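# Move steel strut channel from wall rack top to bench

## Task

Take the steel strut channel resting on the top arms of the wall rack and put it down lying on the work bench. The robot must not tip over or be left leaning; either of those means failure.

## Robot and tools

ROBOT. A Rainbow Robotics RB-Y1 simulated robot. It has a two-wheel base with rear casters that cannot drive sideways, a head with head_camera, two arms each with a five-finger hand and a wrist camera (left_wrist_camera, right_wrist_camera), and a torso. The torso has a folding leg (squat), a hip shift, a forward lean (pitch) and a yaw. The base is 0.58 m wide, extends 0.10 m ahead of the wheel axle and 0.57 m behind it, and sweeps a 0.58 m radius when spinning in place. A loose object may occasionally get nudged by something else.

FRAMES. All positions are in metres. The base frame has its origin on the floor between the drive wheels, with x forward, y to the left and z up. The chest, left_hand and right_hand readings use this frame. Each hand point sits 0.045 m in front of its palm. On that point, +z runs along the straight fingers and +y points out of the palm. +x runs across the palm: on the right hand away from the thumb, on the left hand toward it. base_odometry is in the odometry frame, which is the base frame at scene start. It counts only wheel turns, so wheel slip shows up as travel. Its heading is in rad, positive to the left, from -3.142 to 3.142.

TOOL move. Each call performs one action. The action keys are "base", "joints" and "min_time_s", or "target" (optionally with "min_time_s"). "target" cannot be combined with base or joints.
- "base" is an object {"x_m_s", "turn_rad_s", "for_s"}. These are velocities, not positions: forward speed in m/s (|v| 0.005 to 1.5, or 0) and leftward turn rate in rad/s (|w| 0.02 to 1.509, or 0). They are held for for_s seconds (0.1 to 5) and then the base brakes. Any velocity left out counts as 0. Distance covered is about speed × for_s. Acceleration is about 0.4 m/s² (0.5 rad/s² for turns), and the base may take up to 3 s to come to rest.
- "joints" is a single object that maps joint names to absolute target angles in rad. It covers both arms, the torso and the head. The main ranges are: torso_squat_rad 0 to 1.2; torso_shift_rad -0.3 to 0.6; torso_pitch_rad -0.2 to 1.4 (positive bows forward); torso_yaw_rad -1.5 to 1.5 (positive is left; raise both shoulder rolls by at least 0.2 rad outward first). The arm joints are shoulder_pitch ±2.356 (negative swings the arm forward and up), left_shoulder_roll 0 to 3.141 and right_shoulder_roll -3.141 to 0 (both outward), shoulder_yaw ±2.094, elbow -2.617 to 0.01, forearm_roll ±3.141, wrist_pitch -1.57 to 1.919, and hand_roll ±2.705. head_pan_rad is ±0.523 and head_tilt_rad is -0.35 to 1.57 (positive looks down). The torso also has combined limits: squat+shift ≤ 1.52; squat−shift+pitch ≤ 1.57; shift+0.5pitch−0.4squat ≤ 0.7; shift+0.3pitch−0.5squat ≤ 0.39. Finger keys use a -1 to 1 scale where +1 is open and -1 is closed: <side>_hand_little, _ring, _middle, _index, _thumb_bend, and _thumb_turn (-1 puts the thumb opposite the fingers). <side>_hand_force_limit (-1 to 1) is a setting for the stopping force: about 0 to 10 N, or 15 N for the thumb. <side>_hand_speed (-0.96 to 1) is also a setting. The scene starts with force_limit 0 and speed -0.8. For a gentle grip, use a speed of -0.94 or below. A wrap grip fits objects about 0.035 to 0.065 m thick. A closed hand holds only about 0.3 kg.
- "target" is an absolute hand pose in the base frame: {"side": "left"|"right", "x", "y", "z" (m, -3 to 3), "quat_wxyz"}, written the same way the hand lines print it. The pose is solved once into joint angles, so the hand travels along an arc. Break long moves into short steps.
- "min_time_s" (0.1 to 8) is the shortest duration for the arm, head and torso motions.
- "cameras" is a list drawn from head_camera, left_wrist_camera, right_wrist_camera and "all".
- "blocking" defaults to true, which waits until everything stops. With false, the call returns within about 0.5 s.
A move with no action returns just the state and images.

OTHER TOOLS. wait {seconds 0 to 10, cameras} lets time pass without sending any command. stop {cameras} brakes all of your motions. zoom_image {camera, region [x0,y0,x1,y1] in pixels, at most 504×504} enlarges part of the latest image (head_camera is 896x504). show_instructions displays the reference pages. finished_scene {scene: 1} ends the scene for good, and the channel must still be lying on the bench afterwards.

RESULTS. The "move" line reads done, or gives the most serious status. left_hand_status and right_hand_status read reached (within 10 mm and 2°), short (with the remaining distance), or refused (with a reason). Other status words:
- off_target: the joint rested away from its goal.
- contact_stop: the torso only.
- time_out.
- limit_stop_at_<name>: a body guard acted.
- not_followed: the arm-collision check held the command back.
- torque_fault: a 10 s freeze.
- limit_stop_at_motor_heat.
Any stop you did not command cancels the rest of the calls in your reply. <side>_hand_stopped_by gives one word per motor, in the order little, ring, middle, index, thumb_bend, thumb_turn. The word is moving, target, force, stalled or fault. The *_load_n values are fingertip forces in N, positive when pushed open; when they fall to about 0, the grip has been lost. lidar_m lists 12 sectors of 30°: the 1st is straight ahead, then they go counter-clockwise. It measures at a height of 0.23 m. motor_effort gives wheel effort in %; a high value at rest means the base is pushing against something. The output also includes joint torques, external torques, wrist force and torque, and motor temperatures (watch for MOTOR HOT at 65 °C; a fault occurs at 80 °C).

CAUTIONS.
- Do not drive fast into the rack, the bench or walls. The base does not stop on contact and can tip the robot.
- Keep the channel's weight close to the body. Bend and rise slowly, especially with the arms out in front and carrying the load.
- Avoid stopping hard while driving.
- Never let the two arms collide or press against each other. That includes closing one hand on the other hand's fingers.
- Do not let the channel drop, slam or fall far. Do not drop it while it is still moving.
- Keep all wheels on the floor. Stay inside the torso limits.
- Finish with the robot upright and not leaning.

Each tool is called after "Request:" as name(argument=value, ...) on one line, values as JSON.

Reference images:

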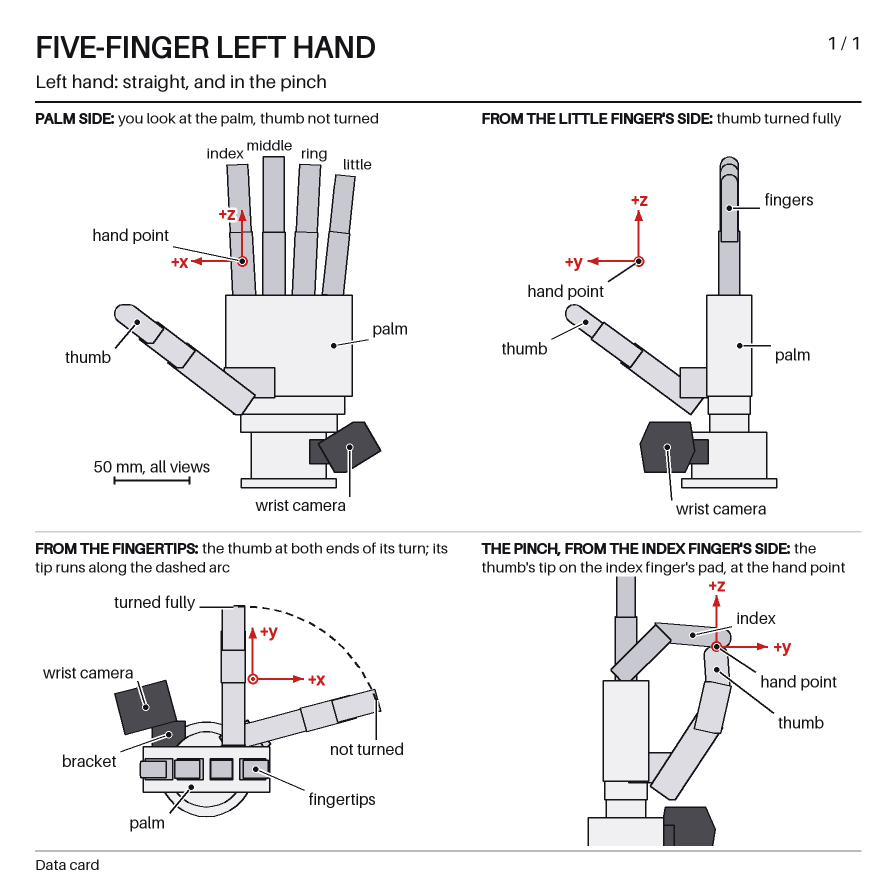

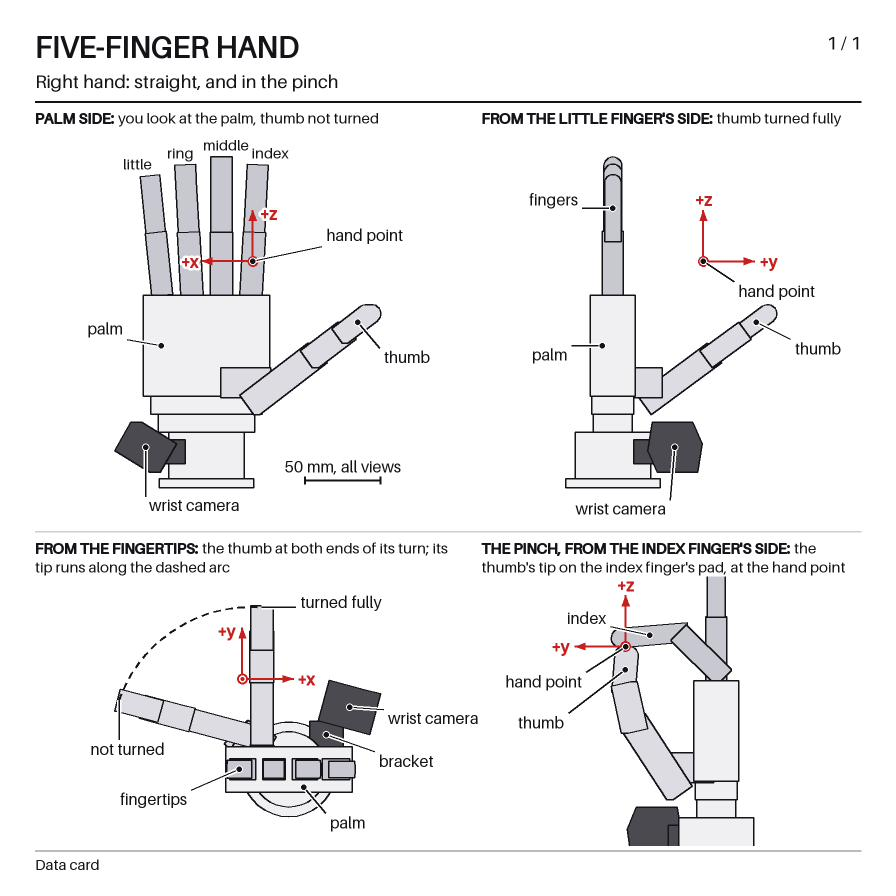

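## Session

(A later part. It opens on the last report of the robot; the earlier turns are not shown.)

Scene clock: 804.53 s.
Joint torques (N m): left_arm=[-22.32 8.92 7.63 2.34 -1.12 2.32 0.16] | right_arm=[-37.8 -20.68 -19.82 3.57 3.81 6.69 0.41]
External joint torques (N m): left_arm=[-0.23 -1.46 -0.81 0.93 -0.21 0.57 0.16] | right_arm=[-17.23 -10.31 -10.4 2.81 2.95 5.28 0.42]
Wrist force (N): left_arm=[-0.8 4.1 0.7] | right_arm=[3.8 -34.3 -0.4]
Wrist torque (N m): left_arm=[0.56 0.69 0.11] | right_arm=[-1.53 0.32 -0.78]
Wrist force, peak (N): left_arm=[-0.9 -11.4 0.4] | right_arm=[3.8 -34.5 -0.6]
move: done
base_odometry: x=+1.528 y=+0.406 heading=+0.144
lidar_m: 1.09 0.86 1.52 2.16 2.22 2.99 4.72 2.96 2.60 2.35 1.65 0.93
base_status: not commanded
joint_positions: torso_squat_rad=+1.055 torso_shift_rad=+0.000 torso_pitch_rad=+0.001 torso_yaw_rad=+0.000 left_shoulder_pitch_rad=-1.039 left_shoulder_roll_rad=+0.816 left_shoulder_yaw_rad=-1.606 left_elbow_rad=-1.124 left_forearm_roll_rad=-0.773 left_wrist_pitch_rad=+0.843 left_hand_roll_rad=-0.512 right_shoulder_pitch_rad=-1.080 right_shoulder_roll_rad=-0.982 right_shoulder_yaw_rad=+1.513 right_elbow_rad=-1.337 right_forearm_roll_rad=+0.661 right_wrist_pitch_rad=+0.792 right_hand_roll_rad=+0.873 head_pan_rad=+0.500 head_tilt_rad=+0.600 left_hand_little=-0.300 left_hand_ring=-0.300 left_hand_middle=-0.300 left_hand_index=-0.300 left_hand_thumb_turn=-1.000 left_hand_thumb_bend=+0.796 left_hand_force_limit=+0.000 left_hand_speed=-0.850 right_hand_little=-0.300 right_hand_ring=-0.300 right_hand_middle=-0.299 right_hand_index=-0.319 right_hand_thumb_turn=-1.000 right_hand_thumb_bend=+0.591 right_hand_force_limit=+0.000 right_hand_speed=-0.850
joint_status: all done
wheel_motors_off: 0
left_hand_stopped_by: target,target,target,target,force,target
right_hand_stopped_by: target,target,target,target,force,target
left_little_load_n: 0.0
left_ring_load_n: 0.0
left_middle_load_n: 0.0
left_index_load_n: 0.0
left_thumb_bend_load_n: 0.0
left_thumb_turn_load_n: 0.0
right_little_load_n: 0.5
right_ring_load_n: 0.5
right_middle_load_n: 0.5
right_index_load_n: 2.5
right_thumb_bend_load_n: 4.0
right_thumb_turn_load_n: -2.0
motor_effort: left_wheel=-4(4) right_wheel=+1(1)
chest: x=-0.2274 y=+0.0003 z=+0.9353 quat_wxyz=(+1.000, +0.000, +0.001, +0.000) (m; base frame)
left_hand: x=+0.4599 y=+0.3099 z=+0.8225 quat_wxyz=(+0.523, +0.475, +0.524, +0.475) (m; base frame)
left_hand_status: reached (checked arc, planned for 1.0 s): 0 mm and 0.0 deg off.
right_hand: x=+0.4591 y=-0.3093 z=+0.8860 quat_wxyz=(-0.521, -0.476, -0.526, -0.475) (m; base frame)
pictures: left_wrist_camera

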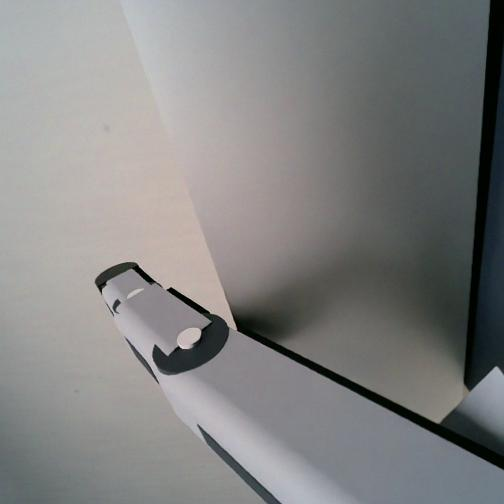

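Request:
move(joints={"left_hand_little":1,"left_hand_ring":1,"left_hand_middle":1,"left_hand_index":1,"left_hand_thumb_bend":1,"left_hand_speed":-0.6})

Request:
move(target={"side":"left","x":0.46,"y":0.31,"z":0.812,"quat_wxyz":[0.5236,0.4752,0.5236,0.4752]}, min_time_s=1, cameras=["all"])

Scene clock: 809.97 s.
Joint torques (N m): left_arm=[-22.87 8.93 8.03 2.22 -1.02 2.41 0.22] | right_arm=[-37.73 -20.6 -19.93 3.48 3.87 6.7 0.38]
External joint torques (N m): left_arm=[-0.77 -1.46 -0.42 0.82 -0.1 0.65 0.22] | right_arm=[-17.17 -10.23 -10.51 2.73 3.01 5.28 0.39]
Wrist force (N): left_arm=[-0.6 4.1 1.1] | right_arm=[3.9 -34.4 -0.3]
Wrist torque (N m): left_arm=[0.54 0.66 0.13] | right_arm=[-1.58 0.29 -0.77]
Wrist force, peak (N): left_arm=[-0.8 4.4 0.8] | right_arm=[4.3 -34.6 -0.5]
move: done
base_odometry: x=+1.528 y=+0.406 heading=+0.144
lidar_m: 1.09 0.85 1.54 2.15 2.23 2.98 4.72 2.93 2.60 2.34 1.65 0.92
base_status: not commanded
joint_positions: torso_squat_rad=+1.055 torso_shift_rad=+0.000 torso_pitch_rad=+0.001 torso_yaw_rad=+0.000 left_shoulder_pitch_rad=-1.039 left_shoulder_roll_rad=+0.816 left_shoulder_yaw_rad=-1.606 left_elbow_rad=-1.124 left_forearm_roll_rad=-0.773 left_wrist_pitch_rad=+0.843 left_hand_roll_rad=-0.512 right_shoulder_pitch_rad=-1.080 right_shoulder_roll_rad=-0.982 right_shoulder_yaw_rad=+1.513 right_elbow_rad=-1.337 right_forearm_roll_rad=+0.661 right_wrist_pitch_rad=+0.792 right_hand_roll_rad=+0.873 head_pan_rad=+0.500 head_tilt_rad=+0.600 left_hand_little=+1.000 left_hand_ring=+1.000 left_hand_middle=+1.000 left_hand_index=+1.000 left_hand_thumb_turn=-1.000 left_hand_thumb_bend=+1.000 left_hand_force_limit=+0.000 left_hand_speed=-0.600 right_hand_little=-0.300 right_hand_ring=-0.300 right_hand_middle=-0.299 right_hand_index=-0.319 right_hand_thumb_turn=-1.000 right_hand_thumb_bend=+0.591 right_hand_force_limit=+0.000 right_hand_speed=-0.850
joint_status: all done
wheel_motors_off: 0
left_hand_stopped_by: target,target,target,target,target,target
right_hand_stopped_by: target,target,target,target,force,target
left_little_load_n: 0.0
left_ring_load_n: 0.0
left_middle_load_n: 0.0
left_index_load_n: 0.0
left_thumb_bend_load_n: 0.0
left_thumb_turn_load_n: 0.0
right_little_load_n: 0.5
right_ring_load_n: 0.5
right_middle_load_n: 1.0
right_index_load_n: 2.5
right_thumb_bend_load_n: 4.0
right_thumb_turn_load_n: -2.5
motor_effort: left_wheel=-3(4) right_wheel=+0(1)
chest: x=-0.2274 y=+0.0003 z=+0.9353 quat_wxyz=(+1.000, +0.000, +0.001, +0.000) (m; base frame)
left_hand: x=+0.4599 y=+0.3099 z=+0.8225 quat_wxyz=(+0.523, +0.475, +0.524, +0.475) (m; base frame)
right_hand: x=+0.4591 y=-0.3093 z=+0.8860 quat_wxyz=(-0.521, -0.476, -0.526, -0.475) (m; base frame)
pictures: none

Scene clock: 811.30 s.
Joint torques (N m): left_arm=[-21 7.8 6.94 2.33 -1.01 1.46 0.26] | right_arm=[-38.12 -20.59 -20.54 3.48 4.12 6.84 0.37]
External joint torques (N m): left_arm=[1.11 -2.53 -1.21 0.86 -0.13 -0.33 0.26] | right_arm=[-17.55 -10.21 -11.13 2.73 3.26 5.42 0.39]
Wrist force (N): left_arm=[-0.4 6.4 -0.8] | right_arm=[4.1 -35.3 0.3]
Wrist torque (N m): left_arm=[0.61 0.63 0.13] | right_arm=[-1.62 0.24 -0.78]
Wrist force, peak (N): left_arm=[-0.6 7.0 -0.9] | right_arm=[4.3 -35.5 0.4]
move: done
base_odometry: x=+1.528 y=+0.406 heading=+0.144
lidar_m: 1.10 0.86 1.53 2.14 2.23 2.99 4.72 2.94 2.61 2.33 1.65 0.91
base_status: not commanded
joint_positions: torso_squat_rad=+1.055 torso_shift_rad=+0.000 torso_pitch_rad=+0.001 torso_yaw_rad=+0.000 left_shoulder_pitch_rad=-1.025 left_shoulder_roll_rad=+0.789 left_shoulder_yaw_rad=-1.611 left_elbow_rad=-1.082 left_forearm_roll_rad=-0.796 left_wrist_pitch_rad=+0.843 left_hand_roll_rad=-0.484 right_shoulder_pitch_rad=-1.080 right_shoulder_roll_rad=-0.982 right_shoulder_yaw_rad=+1.513 right_elbow_rad=-1.337 right_forearm_roll_rad=+0.661 right_wrist_pitch_rad=+0.792 right_hand_roll_rad=+0.873 head_pan_rad=+0.500 head_tilt_rad=+0.600 left_hand_little=+1.000 left_hand_ring=+1.000 left_hand_middle=+1.000 left_hand_index=+1.000 left_hand_thumb_turn=-1.000 left_hand_thumb_bend=+1.000 left_hand_force_limit=+0.000 left_hand_speed=-0.600 right_hand_little=-0.300 right_hand_ring=-0.300 right_hand_middle=-0.299 right_hand_index=-0.319 right_hand_thumb_turn=-1.000 right_hand_thumb_bend=+0.591 right_hand_force_limit=+0.000 right_hand_speed=-0.850
joint_status: all done
wheel_motors_off: 0
left_hand_stopped_by: target,target,target,target,target,target
right_hand_stopped_by: target,target,target,target,force,target
left_little_load_n: 0.0
left_ring_load_n: 0.0
left_middle_load_n: 0.0
left_index_load_n: 0.0
left_thumb_bend_load_n: 0.0
left_thumb_turn_load_n: 0.0
right_little_load_n: 1.0
right_ring_load_n: 0.5
right_middle_load_n: 0.5
right_index_load_n: 2.5
right_thumb_bend_load_n: 4.0
right_thumb_turn_load_n: -2.0
motor_effort: left_wheel=-3(4) right_wheel=+0(1)
chest: x=-0.2274 y=+0.0003 z=+0.9353 quat_wxyz=(+1.000, +0.000, +0.001, +0.000) (m; base frame)
left_hand: x=+0.4598 y=+0.3100 z=+0.8129 quat_wxyz=(+0.523, +0.475, +0.524, +0.475) (m; base frame)
left_hand_status: reached (checked arc, planned for 1.0 s): 1 mm and 0.1 deg off.
right_hand: x=+0.4591 y=-0.3093 z=+0.8858 quat_wxyz=(-0.521, -0.476, -0.526, -0.475) (m; base frame)
pictures: head_camera, left_wrist_camera, right_wrist_camera

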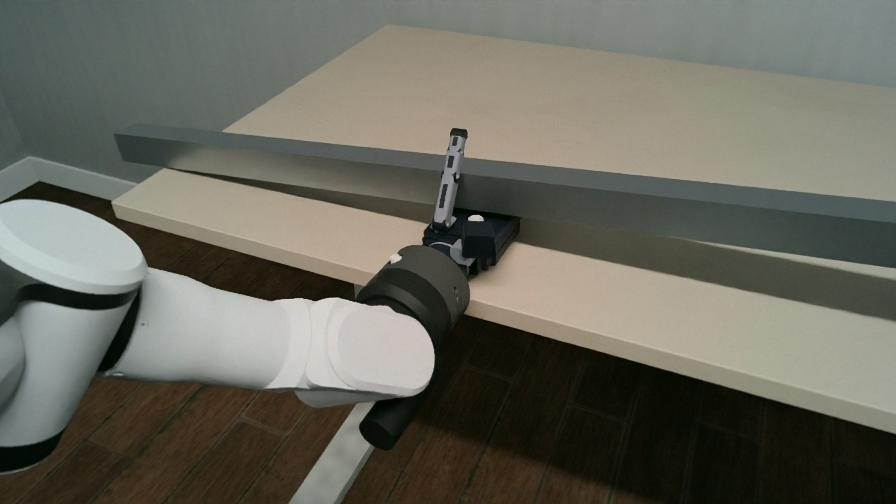

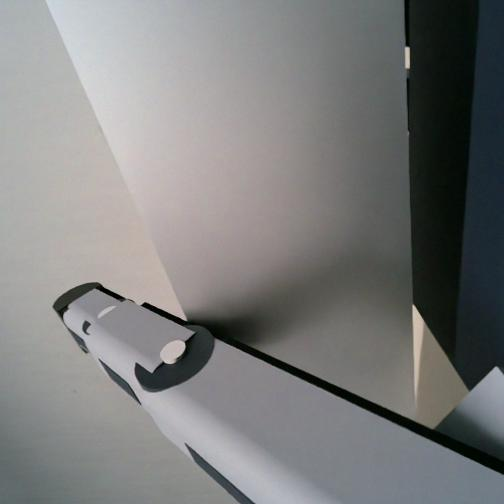

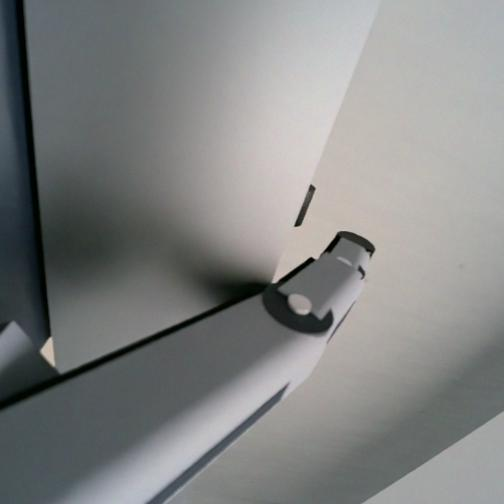

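Request:
move(target={"side":"left","x":0.40,"y":0.31,"z":0.814,"quat_wxyz":[0.5236,0.4752,0.5236,0.4752]}, min_time_s=1.5)

Request:
move(target={"side":"left","x":0.27,"y":0.33,"z":0.86,"quat_wxyz":[0.5,0.5,0.5,0.5]}, min_time_s=2, cameras=["all"])

Scene clock: 820.20 s.
Joint torques (N m): left_arm=[-19.29 10.3 8.52 -0.87 -1.01 1.66 -0.25] | right_arm=[-37.9 -20.6 -20.4 3.72 4.06 6.83 0.42]
External joint torques (N m): left_arm=[0.12 -0.02 -0.68 -0.85 0.19 0.03 -0.26] | right_arm=[-17.33 -10.23 -10.99 2.96 3.2 5.42 0.43]
Wrist force (N): left_arm=[-0.5 5.1 0.9] | right_arm=[3.5 -34.6 -0.3]
Wrist torque (N m): left_arm=[0.59 0.67 0.03] | right_arm=[-1.58 0.32 -0.80]
Wrist force, peak (N): left_arm=[-0.9 7.0 -0.9] | right_arm=[4.0 -35.8 0.5]
move: done
base_odometry: x=+1.528 y=+0.406 heading=+0.144
lidar_m: 1.09 0.86 1.54 2.15 2.22 2.99 4.71 2.94 2.61 2.33 1.66 0.93
base_status: not commanded
joint_positions: torso_squat_rad=+1.055 torso_shift_rad=+0.000 torso_pitch_rad=+0.001 torso_yaw_rad=+0.000 left_shoulder_pitch_rad=-0.961 left_shoulder_roll_rad=+0.958 left_shoulder_yaw_rad=-1.615 left_elbow_rad=-1.454 left_forearm_roll_rad=-0.770 left_wrist_pitch_rad=+1.027 left_hand_roll_rad=-0.615 right_shoulder_pitch_rad=-1.080 right_shoulder_roll_rad=-0.982 right_shoulder_yaw_rad=+1.513 right_elbow_rad=-1.337 right_forearm_roll_rad=+0.661 right_wrist_pitch_rad=+0.792 right_hand_roll_rad=+0.873 head_pan_rad=+0.500 head_tilt_rad=+0.600 left_hand_little=+1.000 left_hand_ring=+1.000 left_hand_middle=+1.000 left_hand_index=+1.000 left_hand_thumb_turn=-1.000 left_hand_thumb_bend=+1.000 left_hand_force_limit=+0.000 left_hand_speed=-0.600 right_hand_little=-0.300 right_hand_ring=-0.300 right_hand_middle=-0.299 right_hand_index=-0.319 right_hand_thumb_turn=-1.000 right_hand_thumb_bend=+0.591 right_hand_force_limit=+0.000 right_hand_speed=-0.850
joint_status: all done
wheel_motors_off: 0
left_hand_stopped_by: target,target,target,target,target,target
right_hand_stopped_by: target,target,target,target,force,target
left_little_load_n: 0.0
left_ring_load_n: 0.0
left_middle_load_n: 0.0
left_index_load_n: 0.0
left_thumb_bend_load_n: 0.0
left_thumb_turn_load_n: 0.0
right_little_load_n: 1.0
right_ring_load_n: 0.5
right_middle_load_n: 0.5
right_index_load_n: 3.0
right_thumb_bend_load_n: 4.0
right_thumb_turn_load_n: -2.0
motor_effort: left_wheel=-3(4) right_wheel=+1(1)
chest: x=-0.2274 y=+0.0003 z=+0.9353 quat_wxyz=(+1.000, +0.000, +0.001, +0.000) (m; base frame)
left_hand: x=+0.4001 y=+0.3099 z=+0.8144 quat_wxyz=(+0.524, +0.475, +0.523, +0.475) (m; base frame)
left_hand_status: reached (checked arc, planned for 1.5 s): 0 mm and 0.1 deg off.
right_hand: x=+0.4591 y=-0.3093 z=+0.8858 quat_wxyz=(-0.521, -0.476, -0.526, -0.475) (m; base frame)
pictures: none

Scene clock: 822.53 s.
Joint torques (N m): left_arm=[-13.22 10.87 7.43 -3.36 -1.56 1.65 -0.23] | right_arm=[-38.13 -20.84 -20.5 3.56 4 6.85 0.35]
External joint torques (N m): left_arm=[-0.14 0.15 -0.9 -0.95 -0.04 0.22 -0.24] | right_arm=[-17.57 -10.47 -11.08 2.81 3.13 5.44 0.36]
Wrist force (N): left_arm=[-1.4 4.9 0.7] | right_arm=[3.4 -34.7 -0.1]
Wrist torque (N m): left_arm=[0.57 0.75 -0.03] | right_arm=[-1.60 0.29 -0.91]
Wrist force, peak (N): left_arm=[-1.3 5.3 0.9] | right_arm=[3.8 -34.9 -0.5]
move: done
base_odometry: x=+1.528 y=+0.406 heading=+0.144
lidar_m: 1.10 0.85 1.53 2.16 2.24 2.97 4.72 2.95 2.59 2.33 1.65 0.94
base_status: not commanded
joint_positions: torso_squat_rad=+1.055 torso_shift_rad=+0.000 torso_pitch_rad=+0.001 torso_yaw_rad=+0.000 left_shoulder_pitch_rad=-0.852 left_shoulder_roll_rad=+1.345 left_shoulder_yaw_rad=-1.671 left_elbow_rad=-2.102 left_forearm_roll_rad=-0.847 left_wrist_pitch_rad=+1.291 left_hand_roll_rad=-0.840 right_shoulder_pitch_rad=-1.080 right_shoulder_roll_rad=-0.982 right_shoulder_yaw_rad=+1.513 right_elbow_rad=-1.337 right_forearm_roll_rad=+0.661 right_wrist_pitch_rad=+0.792 right_hand_roll_rad=+0.873 head_pan_rad=+0.500 head_tilt_rad=+0.600 left_hand_little=+1.000 left_hand_ring=+1.000 left_hand_middle=+1.000 left_hand_index=+1.000 left_hand_thumb_turn=-1.000 left_hand_thumb_bend=+1.000 left_hand_force_limit=+0.000 left_hand_speed=-0.600 right_hand_little=-0.300 right_hand_ring=-0.300 right_hand_middle=-0.299 right_hand_index=-0.319 right_hand_thumb_turn=-1.000 right_hand_thumb_bend=+0.591 right_hand_force_limit=+0.000 right_hand_speed=-0.850
joint_status: all done
wheel_motors_off: 0
left_hand_stopped_by: target,target,target,target,target,target
right_hand_stopped_by: target,target,target,target,force,target
left_little_load_n: 0.0
left_ring_load_n: 0.0
left_middle_load_n: 0.0
left_index_load_n: 0.0
left_thumb_bend_load_n: 0.0
left_thumb_turn_load_n: 0.0
right_little_load_n: 0.5
right_ring_load_n: 0.5
right_middle_load_n: 1.0
right_index_load_n: 3.0
right_thumb_bend_load_n: 4.0
right_thumb_turn_load_n: -2.0
motor_effort: left_wheel=-3(4) right_wheel=+1(1)
chest: x=-0.2274 y=+0.0003 z=+0.9353 quat_wxyz=(+1.000, +0.000, +0.001, +0.000) (m; base frame)
left_hand: x=+0.2703 y=+0.3299 z=+0.8603 quat_wxyz=(+0.500, +0.500, +0.500, +0.500) (m; base frame)
left_hand_status: reached (checked arc, planned for 2.0 s): 0 mm and 0.1 deg off.
right_hand: x=+0.4591 y=-0.3093 z=+0.8858 quat_wxyz=(-0.521, -0.476, -0.526, -0.475) (m; base frame)
pictures: head_camera, left_wrist_camera, right_wrist_camera

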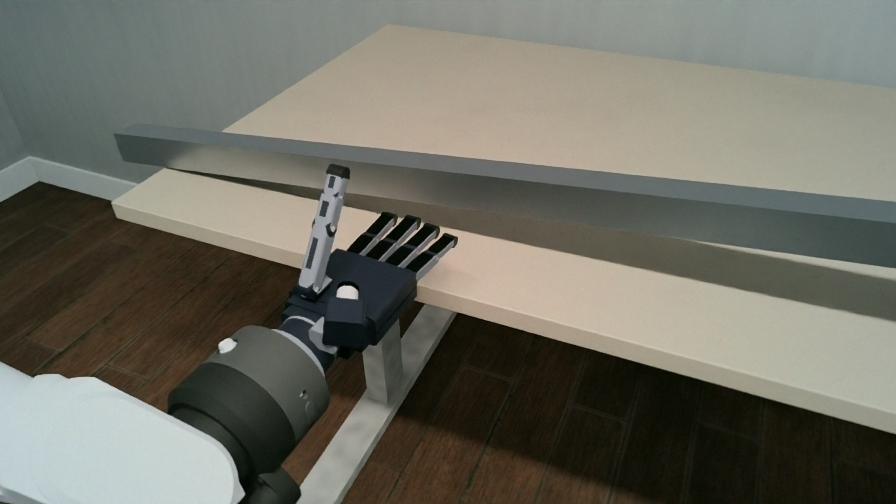

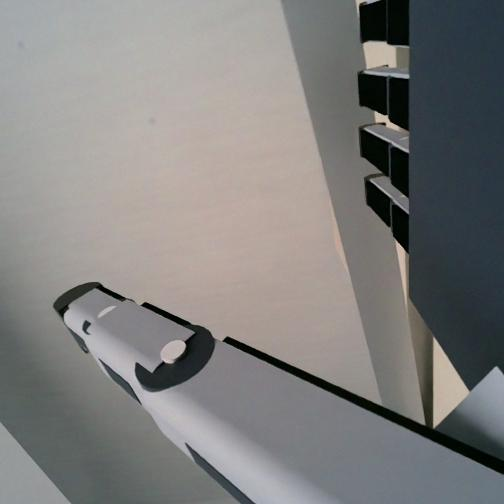

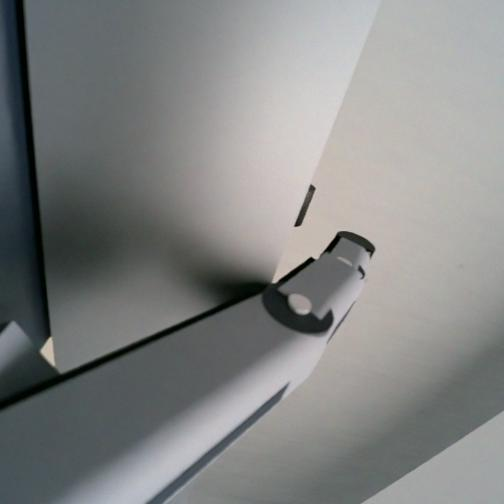

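Request:
move(target={"side":"right","x":0.46,"y":-0.31,"z":0.866,"quat_wxyz":[0.5184,0.4809,0.5184,0.4809]}, min_time_s=1.5)

Request:
move(target={"side":"right","x":0.46,"y":-0.31,"z":0.841,"quat_wxyz":[0.5123,0.4873,0.5123,0.4873]}, min_time_s=1.5)

Request:
move(joints={"head_pan_rad": -0.3, "head_tilt_rad": 0.65}, cameras=["head_camera"])

Scene clock: 831.33 s.
Joint torques (N m): left_arm=[-13.11 10.31 7.41 -3.13 -1.54 1.54 -0.28] | right_arm=[-38.27 -18.1 -18.71 4.24 4.72 7.1 0.35]
External joint torques (N m): left_arm=[-0.03 -0.42 -0.92 -0.72 -0.01 0.11 -0.29] | right_arm=[-17.64 -7.74 -9.72 3.57 3.9 5.62 0.36]
Wrist force (N): left_arm=[-1.0 5.0 0.8] | right_arm=[1.2 -34.0 -0.1]
Wrist torque (N m): left_arm=[0.60 0.68 -0.02] | right_arm=[-1.52 0.41 -0.76]
Wrist force, peak (N): left_arm=[-1.2 5.4 0.8] | right_arm=[3.6 -35.1 -0.3]
move: done
base_odometry: x=+1.528 y=+0.406 heading=+0.144
lidar_m: 1.09 0.85 1.54 2.15 2.21 2.98 4.73 2.93 2.61 2.33 1.64 0.93
base_status: not commanded
joint_positions: torso_squat_rad=+1.055 torso_shift_rad=+0.000 torso_pitch_rad=+0.001 torso_yaw_rad=+0.000 left_shoulder_pitch_rad=-0.852 left_shoulder_roll_rad=+1.345 left_shoulder_yaw_rad=-1.671 left_elbow_rad=-2.102 left_forearm_roll_rad=-0.847 left_wrist_pitch_rad=+1.291 left_hand_roll_rad=-0.840 right_shoulder_pitch_rad=-1.041 right_shoulder_roll_rad=-0.927 right_shoulder_yaw_rad=+1.515 right_elbow_rad=-1.263 right_forearm_roll_rad=+0.721 right_wrist_pitch_rad=+0.797 right_hand_roll_rad=+0.801 head_pan_rad=+0.500 head_tilt_rad=+0.600 left_hand_little=+1.000 left_hand_ring=+1.000 left_hand_middle=+1.000 left_hand_index=+1.000 left_hand_thumb_turn=-1.000 left_hand_thumb_bend=+1.000 left_hand_force_limit=+0.000 left_hand_speed=-0.600 right_hand_little=-0.300 right_hand_ring=-0.300 right_hand_middle=-0.299 right_hand_index=-0.319 right_hand_thumb_turn=-1.000 right_hand_thumb_bend=+0.590 right_hand_force_limit=+0.000 right_hand_speed=-0.850
joint_status: all done
wheel_motors_off: 0
left_hand_stopped_by: target,target,target,target,target,target
right_hand_stopped_by: target,target,target,target,force,target
left_little_load_n: 0.0
left_ring_load_n: 0.0
left_middle_load_n: 0.0
left_index_load_n: 0.0
left_thumb_bend_load_n: 0.0
left_thumb_turn_load_n: 0.0
right_little_load_n: 0.5
right_ring_load_n: 0.5
right_middle_load_n: 0.5
right_index_load_n: 3.0
right_thumb_bend_load_n: 3.5
right_thumb_turn_load_n: -1.5
motor_effort: left_wheel=-3(4) right_wheel=+1(1)
chest: x=-0.2274 y=+0.0003 z=+0.9353 quat_wxyz=(+1.000, +0.000, +0.001, +0.000) (m; base frame)
left_hand: x=+0.2703 y=+0.3299 z=+0.8604 quat_wxyz=(+0.500, +0.500, +0.500, +0.500) (m; base frame)
right_hand: x=+0.4590 y=-0.3095 z=+0.8610 quat_wxyz=(-0.516, -0.483, -0.521, -0.479) (m; base frame)
right_hand_status: reached (checked arc, planned for 1.5 s): 5 mm and 0.5 deg off.
pictures: none

Scene clock: 833.17 s.
Joint torques (N m): left_arm=[-12.92 10.55 7.42 -3.27 -1.47 1.59 -0.01] | right_arm=[-38.93 -17.73 -17.96 3.97 4.38 7.48 0.23]
External joint torques (N m): left_arm=[0.16 -0.18 -0.91 -0.87 0.05 0.15 -0.02] | right_arm=[-18.24 -7.47 -9.49 3.33 3.63 5.92 0.24]
Wrist force (N): left_arm=[-1.2 4.9 0.7] | right_arm=[-0.3 -34.7 -0.2]
Wrist torque (N m): left_arm=[0.58 0.71 0.00] | right_arm=[-1.57 0.40 -1.14]
Wrist force, peak (N): left_arm=[-1.1 5.5 0.9] | right_arm=[-0.1 -35.1 -0.4]
move: done
base_odometry: x=+1.528 y=+0.406 heading=+0.144
lidar_m: 1.09 0.85 1.54 2.14 2.22 2.96 4.72 2.94 2.59 2.32 1.64 0.93
base_status: not commanded
joint_positions: torso_squat_rad=+1.055 torso_shift_rad=+0.000 torso_pitch_rad=+0.001 torso_yaw_rad=+0.000 left_shoulder_pitch_rad=-0.852 left_shoulder_roll_rad=+1.345 left_shoulder_yaw_rad=-1.671 left_elbow_rad=-2.102 left_forearm_roll_rad=-0.847 left_wrist_pitch_rad=+1.291 left_hand_roll_rad=-0.840 right_shoulder_pitch_rad=-1.004 right_shoulder_roll_rad=-0.865 right_shoulder_yaw_rad=+1.519 right_elbow_rad=-1.175 right_forearm_roll_rad=+0.788 right_wrist_pitch_rad=+0.799 right_hand_roll_rad=+0.715 head_pan_rad=+0.500 head_tilt_rad=+0.600 left_hand_little=+1.000 left_hand_ring=+1.000 left_hand_middle=+1.000 left_hand_index=+1.000 left_hand_thumb_turn=-1.000 left_hand_thumb_bend=+1.000 left_hand_force_limit=+0.000 left_hand_speed=-0.600 right_hand_little=-0.300 right_hand_ring=-0.300 right_hand_middle=-0.299 right_hand_index=-0.319 right_hand_thumb_turn=-1.000 right_hand_thumb_bend=+0.590 right_hand_force_limit=+0.000 right_hand_speed=-0.850
joint_status: all done
wheel_motors_off: 0
left_hand_stopped_by: target,target,target,target,target,target
right_hand_stopped_by: target,target,target,target,force,target
left_little_load_n: 0.0
left_ring_load_n: 0.0
left_middle_load_n: 0.0
left_index_load_n: 0.0
left_thumb_bend_load_n: 0.0
left_thumb_turn_load_n: 0.0
right_little_load_n: 0.5
right_ring_load_n: 0.5
right_middle_load_n: 0.5
right_index_load_n: 2.5
right_thumb_bend_load_n: 4.0
right_thumb_turn_load_n: -1.5
motor_effort: left_wheel=-3(4) right_wheel=+1(1)
chest: x=-0.2274 y=+0.0003 z=+0.9353 quat_wxyz=(+1.000, +0.000, +0.001, +0.000) (m; base frame)
left_hand: x=+0.2703 y=+0.3299 z=+0.8604 quat_wxyz=(+0.500, +0.500, +0.500, +0.500) (m; base frame)
right_hand: x=+0.4589 y=-0.3095 z=+0.8361 quat_wxyz=(-0.510, -0.489, -0.515, -0.485) (m; base frame)
right_hand_status: reached (checked arc, planned for 1.5 s): 5 mm and 0.5 deg off.
pictures: none

Scene clock: 834.37 s.
Joint torques (N m): left_arm=[-12.98 10.29 7.73 -3.19 -1.42 1.71 -0.18] | right_arm=[-39.05 -17.42 -18.17 3.7 4.17 7.39 -0.03]
External joint torques (N m): left_arm=[0.1 -0.44 -0.61 -0.78 0.1 0.28 -0.19] | right_arm=[-18.37 -7.16 -9.7 3.06 3.42 5.83 -0.02]
Wrist force (N): left_arm=[-1.0 4.9 0.6] | right_arm=[-0.1 -34.9 -0.2]
Wrist torque (N m): left_arm=[0.59 0.69 -0.01] | right_arm=[-1.62 0.39 -1.16]
Wrist force, peak (N): left_arm=[-1.3 5.3 0.7] | right_arm=[-0.1 -34.9 -0.2]
move: done
base_odometry: x=+1.528 y=+0.406 heading=+0.144
lidar_m: 1.10 0.84 1.54 2.15 2.23 2.96 4.73 2.96 2.58 2.34 1.64 0.93
base_status: not commanded
joint_positions: torso_squat_rad=+1.055 torso_shift_rad=+0.000 torso_pitch_rad=+0.001 torso_yaw_rad=+0.000 left_shoulder_pitch_rad=-0.852 left_shoulder_roll_rad=+1.345 left_shoulder_yaw_rad=-1.671 left_elbow_rad=-2.102 left_forearm_roll_rad=-0.847 left_wrist_pitch_rad=+1.291 left_hand_roll_rad=-0.840 right_shoulder_pitch_rad=-1.004 right_shoulder_roll_rad=-0.865 right_shoulder_yaw_rad=+1.519 right_elbow_rad=-1.175 right_forearm_roll_rad=+0.788 right_wrist_pitch_rad=+0.799 right_hand_roll_rad=+0.715 head_pan_rad=-0.300 head_tilt_rad=+0.650 left_hand_little=+1.000 left_hand_ring=+1.000 left_hand_middle=+1.000 left_hand_index=+1.000 left_hand_thumb_turn=-1.000 left_hand_thumb_bend=+1.000 left_hand_force_limit=+0.000 left_hand_speed=-0.600 right_hand_little=-0.300 right_hand_ring=-0.300 right_hand_middle=-0.299 right_hand_index=-0.319 right_hand_thumb_turn=-1.000 right_hand_thumb_bend=+0.590 right_hand_force_limit=+0.000 right_hand_speed=-0.850
joint_status: all done
wheel_motors_off: 0
left_hand_stopped_by: target,target,target,target,target,target
right_hand_stopped_by: target,target,target,target,force,target
left_little_load_n: 0.0
left_ring_load_n: 0.0
left_middle_load_n: 0.0
left_index_load_n: 0.0
left_thumb_bend_load_n: 0.0
left_thumb_turn_load_n: 0.0
right_little_load_n: 0.5
right_ring_load_n: 0.5
right_middle_load_n: 0.5
right_index_load_n: 2.5
right_thumb_bend_load_n: 4.0
right_thumb_turn_load_n: -1.5
motor_effort: left_wheel=-3(4) right_wheel=+1(1)
chest: x=-0.2274 y=+0.0003 z=+0.9353 quat_wxyz=(+1.000, +0.000, +0.001, +0.000) (m; base frame)
left_hand: x=+0.2703 y=+0.3299 z=+0.8604 quat_wxyz=(+0.500, +0.500, +0.500, +0.500) (m; base frame)
right_hand: x=+0.4589 y=-0.3095 z=+0.8361 quat_wxyz=(-0.510, -0.489, -0.515, -0.485) (m; base frame)
pictures: head_camera

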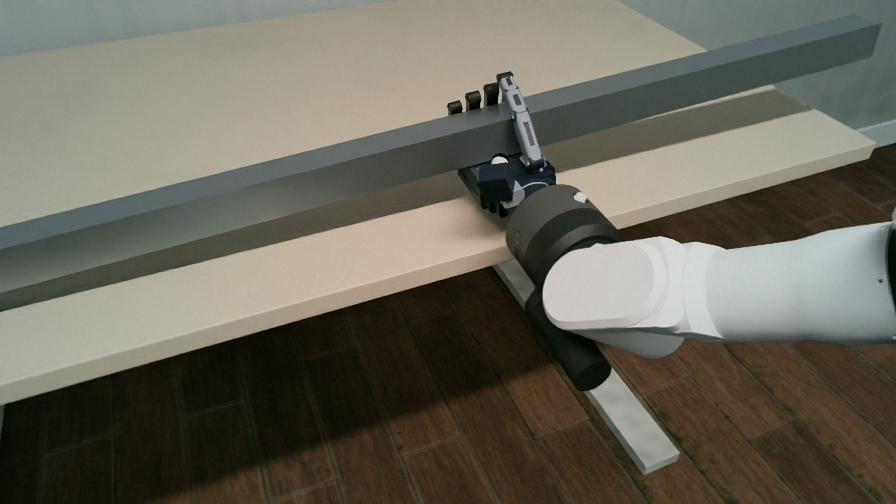

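Request:
move(target={"side":"right","x":0.46,"y":-0.31,"z":0.822,"quat_wxyz":[0.5082,0.4917,0.5082,0.4917]}, min_time_s=1.5, cameras=["head_camera", "right_wrist_camera"])

Scene clock: 839.33 s.
Joint torques (N m): left_arm=[-12.79 10.42 7.86 -3.27 -1.55 1.56 -0.21] | right_arm=[-38.92 -16.68 -16.63 3.89 4.21 7.46 0.22]
External joint torques (N m): left_arm=[0.29 -0.31 -0.47 -0.87 -0.02 0.13 -0.22] | right_arm=[-18.2 -6.55 -8.66 3.19 3.52 5.84 0.23]
Wrist force (N): left_arm=[-1.3 4.9 0.8] | right_arm=[-1.6 -34.8 -0.1]
Wrist torque (N m): left_arm=[0.56 0.74 -0.01] | right_arm=[-1.58 0.49 -1.07]
Wrist force, peak (N): left_arm=[-1.1 5.5 0.7] | right_arm=[0.0 -35.3 0.1]
move: done
base_odometry: x=+1.528 y=+0.406 heading=+0.144
lidar_m: 1.09 0.86 1.54 2.16 2.22 2.97 4.72 2.95 2.60 2.34 1.65 0.93
base_status: not commanded
joint_positions: torso_squat_rad=+1.055 torso_shift_rad=+0.000 torso_pitch_rad=+0.001 torso_yaw_rad=+0.000 left_shoulder_pitch_rad=-0.852 left_shoulder_roll_rad=+1.345 left_shoulder_yaw_rad=-1.671 left_elbow_rad=-2.102 left_forearm_roll_rad=-0.847 left_wrist_pitch_rad=+1.291 left_hand_roll_rad=-0.840 right_shoulder_pitch_rad=-0.978 right_shoulder_roll_rad=-0.813 right_shoulder_yaw_rad=+1.524 right_elbow_rad=-1.094 right_forearm_roll_rad=+0.843 right_wrist_pitch_rad=+0.799 right_hand_roll_rad=+0.643 head_pan_rad=-0.300 head_tilt_rad=+0.650 left_hand_little=+1.000 left_hand_ring=+1.000 left_hand_middle=+1.000 left_hand_index=+1.000 left_hand_thumb_turn=-1.000 left_hand_thumb_bend=+1.000 left_hand_force_limit=+0.000 left_hand_speed=-0.600 right_hand_little=-0.300 right_hand_ring=-0.300 right_hand_middle=-0.299 right_hand_index=-0.319 right_hand_thumb_turn=-1.000 right_hand_thumb_bend=+0.590 right_hand_force_limit=+0.000 right_hand_speed=-0.850
joint_status: all done
wheel_motors_off: 0
left_hand_stopped_by: target,target,target,target,target,target
right_hand_stopped_by: target,target,target,target,force,target
left_little_load_n: 0.0
left_ring_load_n: 0.0
left_middle_load_n: 0.0
left_index_load_n: 0.0
left_thumb_bend_load_n: 0.0
left_thumb_turn_load_n: 0.0
right_little_load_n: 0.5
right_ring_load_n: 0.5
right_middle_load_n: 0.5
right_index_load_n: 2.5
right_thumb_bend_load_n: 4.0
right_thumb_turn_load_n: -1.5
motor_effort: left_wheel=-3(4) right_wheel=+1(1)
chest: x=-0.2274 y=+0.0002 z=+0.9353 quat_wxyz=(+1.000, +0.000, +0.001, +0.000) (m; base frame)
left_hand: x=+0.2703 y=+0.3299 z=+0.8604 quat_wxyz=(+0.500, +0.500, +0.500, +0.500) (m; base frame)
right_hand: x=+0.4588 y=-0.3096 z=+0.8173 quat_wxyz=(-0.506, -0.494, -0.511, -0.490) (m; base frame)
right_hand_status: reached (checked arc, planned for 1.5 s): 5 mm and 0.5 deg off.
pictures: head_camera, right_wrist_camera

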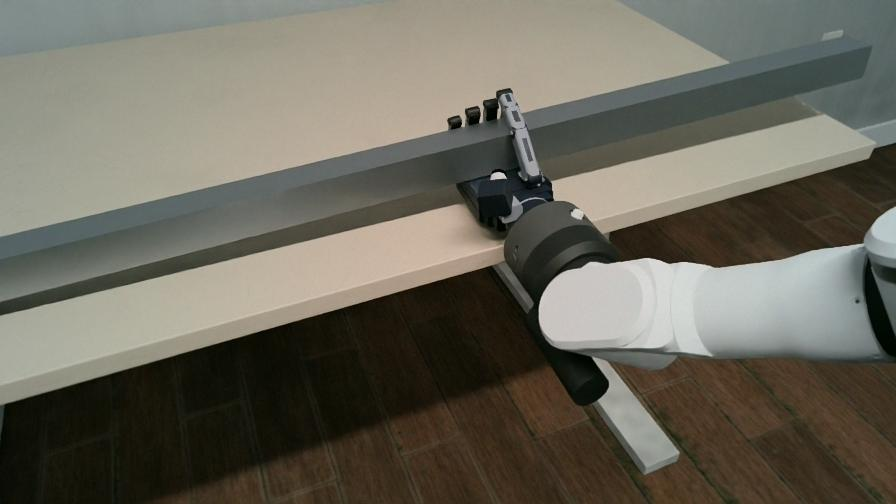

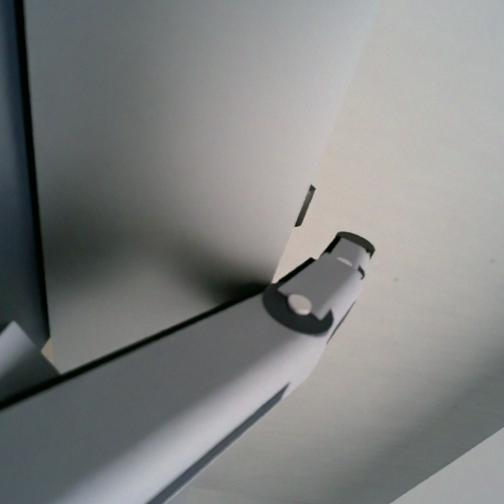

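Request:
move(target={"side":"right","x":0.46,"y":-0.31,"z":0.814,"quat_wxyz":[0.5070,0.4929,0.5070,0.4929]}, min_time_s=1)

Request:
move(target={"side":"right","x":0.46,"y":-0.31,"z":0.808,"quat_wxyz":[0.5062,0.4937,0.5062,0.4937]}, min_time_s=1, cameras=["head_camera"])

Scene clock: 844.43 s.
Joint torques (N m): left_arm=[-13.05 10.3 7.66 -3.38 -1.47 1.53 -0.2] | right_arm=[-38.29 -17.06 -15.52 4.2 4.14 7.56 0.57]
External joint torques (N m): left_arm=[0.03 -0.43 -0.68 -0.97 0.06 0.09 -0.21] | right_arm=[-17.55 -6.99 -7.76 3.46 3.49 5.91 0.58]
Wrist force (N): left_arm=[-1.1 5.1 0.6] | right_arm=[-1.4 -34.2 -0.4]
Wrist torque (N m): left_arm=[0.61 0.69 -0.01] | right_arm=[-1.52 0.53 -0.65]
Wrist force, peak (N): left_arm=[-1.3 5.3 0.3] | right_arm=[-1.0 -35.1 -0.1]
move: done
base_odometry: x=+1.528 y=+0.406 heading=+0.144
lidar_m: 1.09 0.85 1.54 2.16 2.20 2.96 4.72 2.95 2.60 2.34 1.65 0.92
base_status: not commanded
joint_positions: torso_squat_rad=+1.055 torso_shift_rad=+0.000 torso_pitch_rad=+0.001 torso_yaw_rad=+0.000 left_shoulder_pitch_rad=-0.852 left_shoulder_roll_rad=+1.345 left_shoulder_yaw_rad=-1.671 left_elbow_rad=-2.102 left_forearm_roll_rad=-0.847 left_wrist_pitch_rad=+1.291 left_hand_roll_rad=-0.840 right_shoulder_pitch_rad=-0.968 right_shoulder_roll_rad=-0.791 right_shoulder_yaw_rad=+1.527 right_elbow_rad=-1.060 right_forearm_roll_rad=+0.863 right_wrist_pitch_rad=+0.798 right_hand_roll_rad=+0.615 head_pan_rad=-0.300 head_tilt_rad=+0.650 left_hand_little=+1.000 left_hand_ring=+1.000 left_hand_middle=+1.000 left_hand_index=+1.000 left_hand_thumb_turn=-1.000 left_hand_thumb_bend=+1.000 left_hand_force_limit=+0.000 left_hand_speed=-0.600 right_hand_little=-0.300 right_hand_ring=-0.300 right_hand_middle=-0.299 right_hand_index=-0.319 right_hand_thumb_turn=-1.000 right_hand_thumb_bend=+0.590 right_hand_force_limit=+0.000 right_hand_speed=-0.850
joint_status: all done
wheel_motors_off: 0
left_hand_stopped_by: target,target,target,target,target,target
right_hand_stopped_by: target,target,target,target,force,target
left_little_load_n: 0.0
left_ring_load_n: 0.0
left_middle_load_n: 0.0
left_index_load_n: 0.0
left_thumb_bend_load_n: 0.0
left_thumb_turn_load_n: 0.0
right_little_load_n: 0.5
right_ring_load_n: 0.5
right_middle_load_n: 1.0
right_index_load_n: 3.0
right_thumb_bend_load_n: 4.0
right_thumb_turn_load_n: -0.5
motor_effort: left_wheel=-3(4) right_wheel=+1(1)
chest: x=-0.2274 y=+0.0002 z=+0.9353 quat_wxyz=(+1.000, +0.000, +0.001, +0.000) (m; base frame)
left_hand: x=+0.2703 y=+0.3299 z=+0.8604 quat_wxyz=(+0.500, +0.500, +0.500, +0.500) (m; base frame)
right_hand: x=+0.4587 y=-0.3094 z=+0.8094 quat_wxyz=(-0.504, -0.495, -0.510, -0.491) (m; base frame)
right_hand_status: reached (checked arc, planned for 1.0 s): 5 mm and 0.6 deg off.
pictures: none

Scene clock: 845.77 s.
Joint torques (N m): left_arm=[-13.07 10.28 7.76 -3.32 -1.6 1.6 -0.03] | right_arm=[-38.24 -16.92 -15.16 4.46 4.08 7.58 0.71]
External joint torques (N m): left_arm=[0.01 -0.45 -0.58 -0.91 -0.07 0.17 -0.04] | right_arm=[-17.49 -6.92 -7.6 3.67 3.45 5.9 0.72]
Wrist force (N): left_arm=[-1.3 5.2 0.6] | right_arm=[-1.7 -34.2 -0.6]
Wrist torque (N m): left_arm=[0.62 0.73 -0.03] | right_arm=[-1.53 0.64 -0.50]
Wrist force, peak (N): left_arm=[-1.3 5.3 0.9] | right_arm=[-1.1 -34.6 0.1]
move: done
base_odometry: x=+1.528 y=+0.406 heading=+0.144
lidar_m: 1.10 0.86 1.54 2.14 2.22 2.99 4.72 2.94 2.60 2.33 1.64 0.93
base_status: not commanded
joint_positions: torso_squat_rad=+1.055 torso_shift_rad=+0.000 torso_pitch_rad=+0.001 torso_yaw_rad=+0.000 left_shoulder_pitch_rad=-0.852 left_shoulder_roll_rad=+1.345 left_shoulder_yaw_rad=-1.671 left_elbow_rad=-2.102 left_forearm_roll_rad=-0.847 left_wrist_pitch_rad=+1.291 left_hand_roll_rad=-0.840 right_shoulder_pitch_rad=-0.961 right_shoulder_roll_rad=-0.772 right_shoulder_yaw_rad=+1.529 right_elbow_rad=-1.029 right_forearm_roll_rad=+0.882 right_wrist_pitch_rad=+0.797 right_hand_roll_rad=+0.590 head_pan_rad=-0.300 head_tilt_rad=+0.650 left_hand_little=+1.000 left_hand_ring=+1.000 left_hand_middle=+1.000 left_hand_index=+1.000 left_hand_thumb_turn=-1.000 left_hand_thumb_bend=+1.000 left_hand_force_limit=+0.000 left_hand_speed=-0.600 right_hand_little=-0.300 right_hand_ring=-0.300 right_hand_middle=-0.299 right_hand_index=-0.319 right_hand_thumb_turn=-1.000 right_hand_thumb_bend=+0.590 right_hand_force_limit=+0.000 right_hand_speed=-0.850
joint_status: all done
wheel_motors_off: 0
left_hand_stopped_by: target,target,target,target,target,target
right_hand_stopped_by: target,target,target,target,force,target
left_little_load_n: -0.5
left_ring_load_n: 0.0
left_middle_load_n: 0.0
left_index_load_n: 0.0
left_thumb_bend_load_n: 0.0
left_thumb_turn_load_n: 0.0
right_little_load_n: 0.0
right_ring_load_n: 0.0
right_middle_load_n: 0.5
right_index_load_n: 3.0
right_thumb_bend_load_n: 4.0
right_thumb_turn_load_n: 0.0
motor_effort: left_wheel=-3(4) right_wheel=+0(1)
chest: x=-0.2274 y=+0.0002 z=+0.9353 quat_wxyz=(+1.000, +0.000, +0.001, +0.000) (m; base frame)
left_hand: x=+0.2703 y=+0.3299 z=+0.8604 quat_wxyz=(+0.500, +0.500, +0.500, +0.500) (m; base frame)
right_hand: x=+0.4587 y=-0.3094 z=+0.8035 quat_wxyz=(-0.504, -0.496, -0.509, -0.492) (m; base frame)
right_hand_status: reached (checked arc, planned for 1.0 s): 5 mm and 0.5 deg off.
pictures: head_camera

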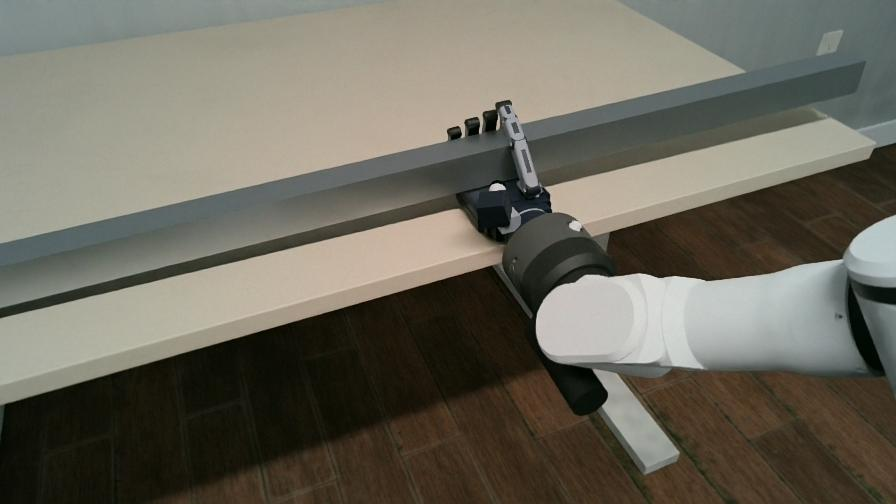

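Request:
move(target={"side":"right","x":0.46,"y":-0.31,"z":0.801,"quat_wxyz":[0.5070,0.4929,0.5070,0.4929]}, min_time_s=1)

Request:
move(target={"side":"right","x":0.46,"y":-0.31,"z":0.795,"quat_wxyz":[0.5065,0.4934,0.5065,0.4934]}, min_time_s=1, cameras=["head_camera"])

Scene clock: 851.83 s.
Joint torques (N m): left_arm=[-12.84 10.23 7.71 -3.37 -1.63 1.6 -0.19] | right_arm=[-33.21 -14.81 -11.59 3.51 3.69 5.84 1.3]
External joint torques (N m): left_arm=[0.24 -0.49 -0.62 -0.96 -0.11 0.17 -0.19] | right_arm=[-12.43 -4.86 -4.26 2.64 3.1 4.13 1.31]
Wrist force (N): left_arm=[-1.2 5.0 0.5] | right_arm=[-4.1 -24.3 0.2]
Wrist torque (N m): left_arm=[0.58 0.70 -0.01] | right_arm=[-1.29 0.94 0.33]
Wrist force, peak (N): left_arm=[-1.2 5.4 0.8] | right_arm=[-1.6 -34.6 -0.6]
move: done
base_odometry: x=+1.528 y=+0.406 heading=+0.144
lidar_m: 1.10 0.86 1.53 2.15 2.22 2.97 4.72 2.93 2.61 2.34 1.65 0.92
base_status: not commanded
joint_positions: torso_squat_rad=+1.055 torso_shift_rad=+0.000 torso_pitch_rad=+0.001 torso_yaw_rad=+0.000 left_shoulder_pitch_rad=-0.852 left_shoulder_roll_rad=+1.345 left_shoulder_yaw_rad=-1.671 left_elbow_rad=-2.102 left_forearm_roll_rad=-0.847 left_wrist_pitch_rad=+1.291 left_hand_roll_rad=-0.840 right_shoulder_pitch_rad=-0.954 right_shoulder_roll_rad=-0.751 right_shoulder_yaw_rad=+1.534 right_elbow_rad=-0.992 right_forearm_roll_rad=+0.903 right_wrist_pitch_rad=+0.797 right_hand_roll_rad=+0.566 head_pan_rad=-0.300 head_tilt_rad=+0.650 left_hand_little=+1.000 left_hand_ring=+1.000 left_hand_middle=+1.000 left_hand_index=+1.000 left_hand_thumb_turn=-1.000 left_hand_thumb_bend=+1.000 left_hand_force_limit=+0.000 left_hand_speed=-0.600 right_hand_little=-0.300 right_hand_ring=-0.300 right_hand_middle=-0.299 right_hand_index=-0.319 right_hand_thumb_turn=-1.000 right_hand_thumb_bend=+0.590 right_hand_force_limit=+0.000 right_hand_speed=-0.850
joint_status: all done
wheel_motors_off: 0
left_hand_stopped_by: target,target,target,target,target,target
right_hand_stopped_by: target,target,target,target,force,target
left_little_load_n: 0.0
left_ring_load_n: 0.0
left_middle_load_n: 0.5
left_index_load_n: 0.0
left_thumb_bend_load_n: 0.0
left_thumb_turn_load_n: 0.0
right_little_load_n: 0.0
right_ring_load_n: 0.0
right_middle_load_n: 0.5
right_index_load_n: 3.5
right_thumb_bend_load_n: 4.0
right_thumb_turn_load_n: 3.0
motor_effort: left_wheel=-3(4) right_wheel=+1(1)
chest: x=-0.2275 y=+0.0002 z=+0.9352 quat_wxyz=(+1.000, +0.000, +0.001, +0.000) (m; base frame)
left_hand: x=+0.2702 y=+0.3299 z=+0.8605 quat_wxyz=(+0.500, +0.500, +0.500, +0.500) (m; base frame)
right_hand: x=+0.4589 y=-0.3098 z=+0.7981 quat_wxyz=(-0.505, -0.495, -0.509, -0.491) (m; base frame)
right_hand_status: reached (checked arc, planned for 1.0 s): 3 mm and 0.4 deg off.
pictures: none

Scene clock: 853.17 s.
Joint torques (N m): left_arm=[-12.52 10.63 7.38 -3.32 -1.65 1.51 -0.15] | right_arm=[-20.55 -10.75 -4.53 3.88 2.18 2.26 2.28]
External joint torques (N m): left_arm=[0.58 -0.09 -0.97 -0.92 -0.12 0.08 -0.16] | right_arm=[0.3 -0.86 2.6 2.93 1.62 0.53 2.29]
Wrist force (N): left_arm=[-1.0 5.1 0.7] | right_arm=[-4.0 0.9 -5.1]
Wrist torque (N m): left_arm=[0.59 0.70 0.00] | right_arm=[1.48 1.41 2.03]
Wrist force, peak (N): left_arm=[-1.2 5.3 0.8] | right_arm=[-4.0 -24.2 0.2]
move: done
base_odometry: x=+1.528 y=+0.406 heading=+0.144
lidar_m: 1.10 0.86 1.51 2.15 2.23 2.97 4.71 2.95 2.61 2.35 1.65 0.94
base_status: not commanded
joint_positions: torso_squat_rad=+1.055 torso_shift_rad=+0.000 torso_pitch_rad=+0.000 torso_yaw_rad=+0.000 left_shoulder_pitch_rad=-0.852 left_shoulder_roll_rad=+1.345 left_shoulder_yaw_rad=-1.671 left_elbow_rad=-2.102 left_forearm_roll_rad=-0.847 left_wrist_pitch_rad=+1.291 left_hand_roll_rad=-0.840 right_shoulder_pitch_rad=-0.950 right_shoulder_roll_rad=-0.731 right_shoulder_yaw_rad=+1.537 right_elbow_rad=-0.957 right_forearm_roll_rad=+0.923 right_wrist_pitch_rad=+0.796 right_hand_roll_rad=+0.539 head_pan_rad=-0.300 head_tilt_rad=+0.650 left_hand_little=+1.000 left_hand_ring=+1.000 left_hand_middle=+1.000 left_hand_index=+1.000 left_hand_thumb_turn=-1.000 left_hand_thumb_bend=+1.000 left_hand_force_limit=+0.000 left_hand_speed=-0.600 right_hand_little=-0.300 right_hand_ring=-0.300 right_hand_middle=-0.299 right_hand_index=-0.319 right_hand_thumb_turn=-1.000 right_hand_thumb_bend=+0.590 right_hand_force_limit=+0.000 right_hand_speed=-0.850
joint_status: all done
wheel_motors_off: 0
left_hand_stopped_by: target,target,target,target,target,target
right_hand_stopped_by: target,target,target,target,force,target
left_little_load_n: 0.0
left_ring_load_n: 0.0
left_middle_load_n: 0.0
left_index_load_n: 0.0
left_thumb_bend_load_n: 0.0
left_thumb_turn_load_n: 0.0
right_little_load_n: 0.0
right_ring_load_n: 0.0
right_middle_load_n: 0.5
right_index_load_n: 3.0
right_thumb_bend_load_n: 4.0
right_thumb_turn_load_n: 2.0
motor_effort: left_wheel=-4(4) right_wheel=+1(1)
chest: x=-0.2279 y=+0.0003 z=+0.9352 quat_wxyz=(+1.000, +0.000, +0.000, +0.000) (m; base frame)
left_hand: x=+0.2699 y=+0.3299 z=+0.8608 quat_wxyz=(+0.501, +0.499, +0.499, +0.500) (m; base frame)
right_hand: x=+0.4595 y=-0.3098 z=+0.7956 quat_wxyz=(-0.506, -0.494, -0.506, -0.493) (m; base frame)
right_hand_status: reached (checked arc, planned for 1.0 s): 1 mm and 0.1 deg off.
pictures: head_camera

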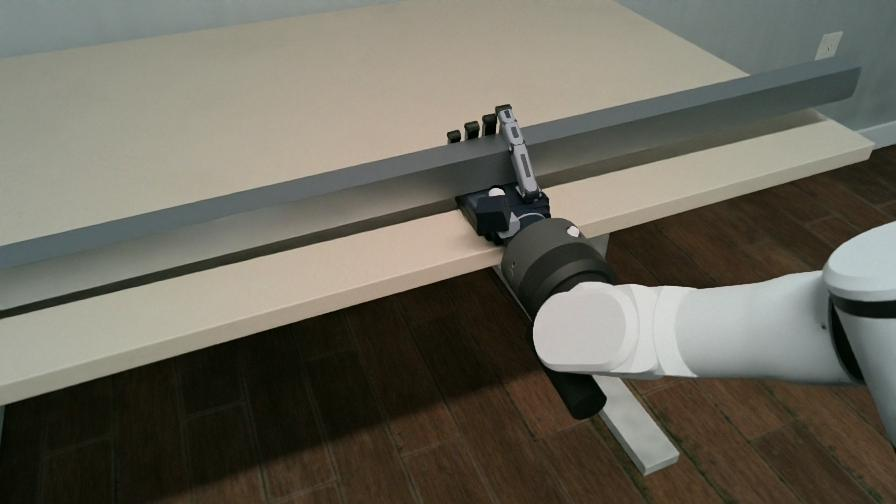

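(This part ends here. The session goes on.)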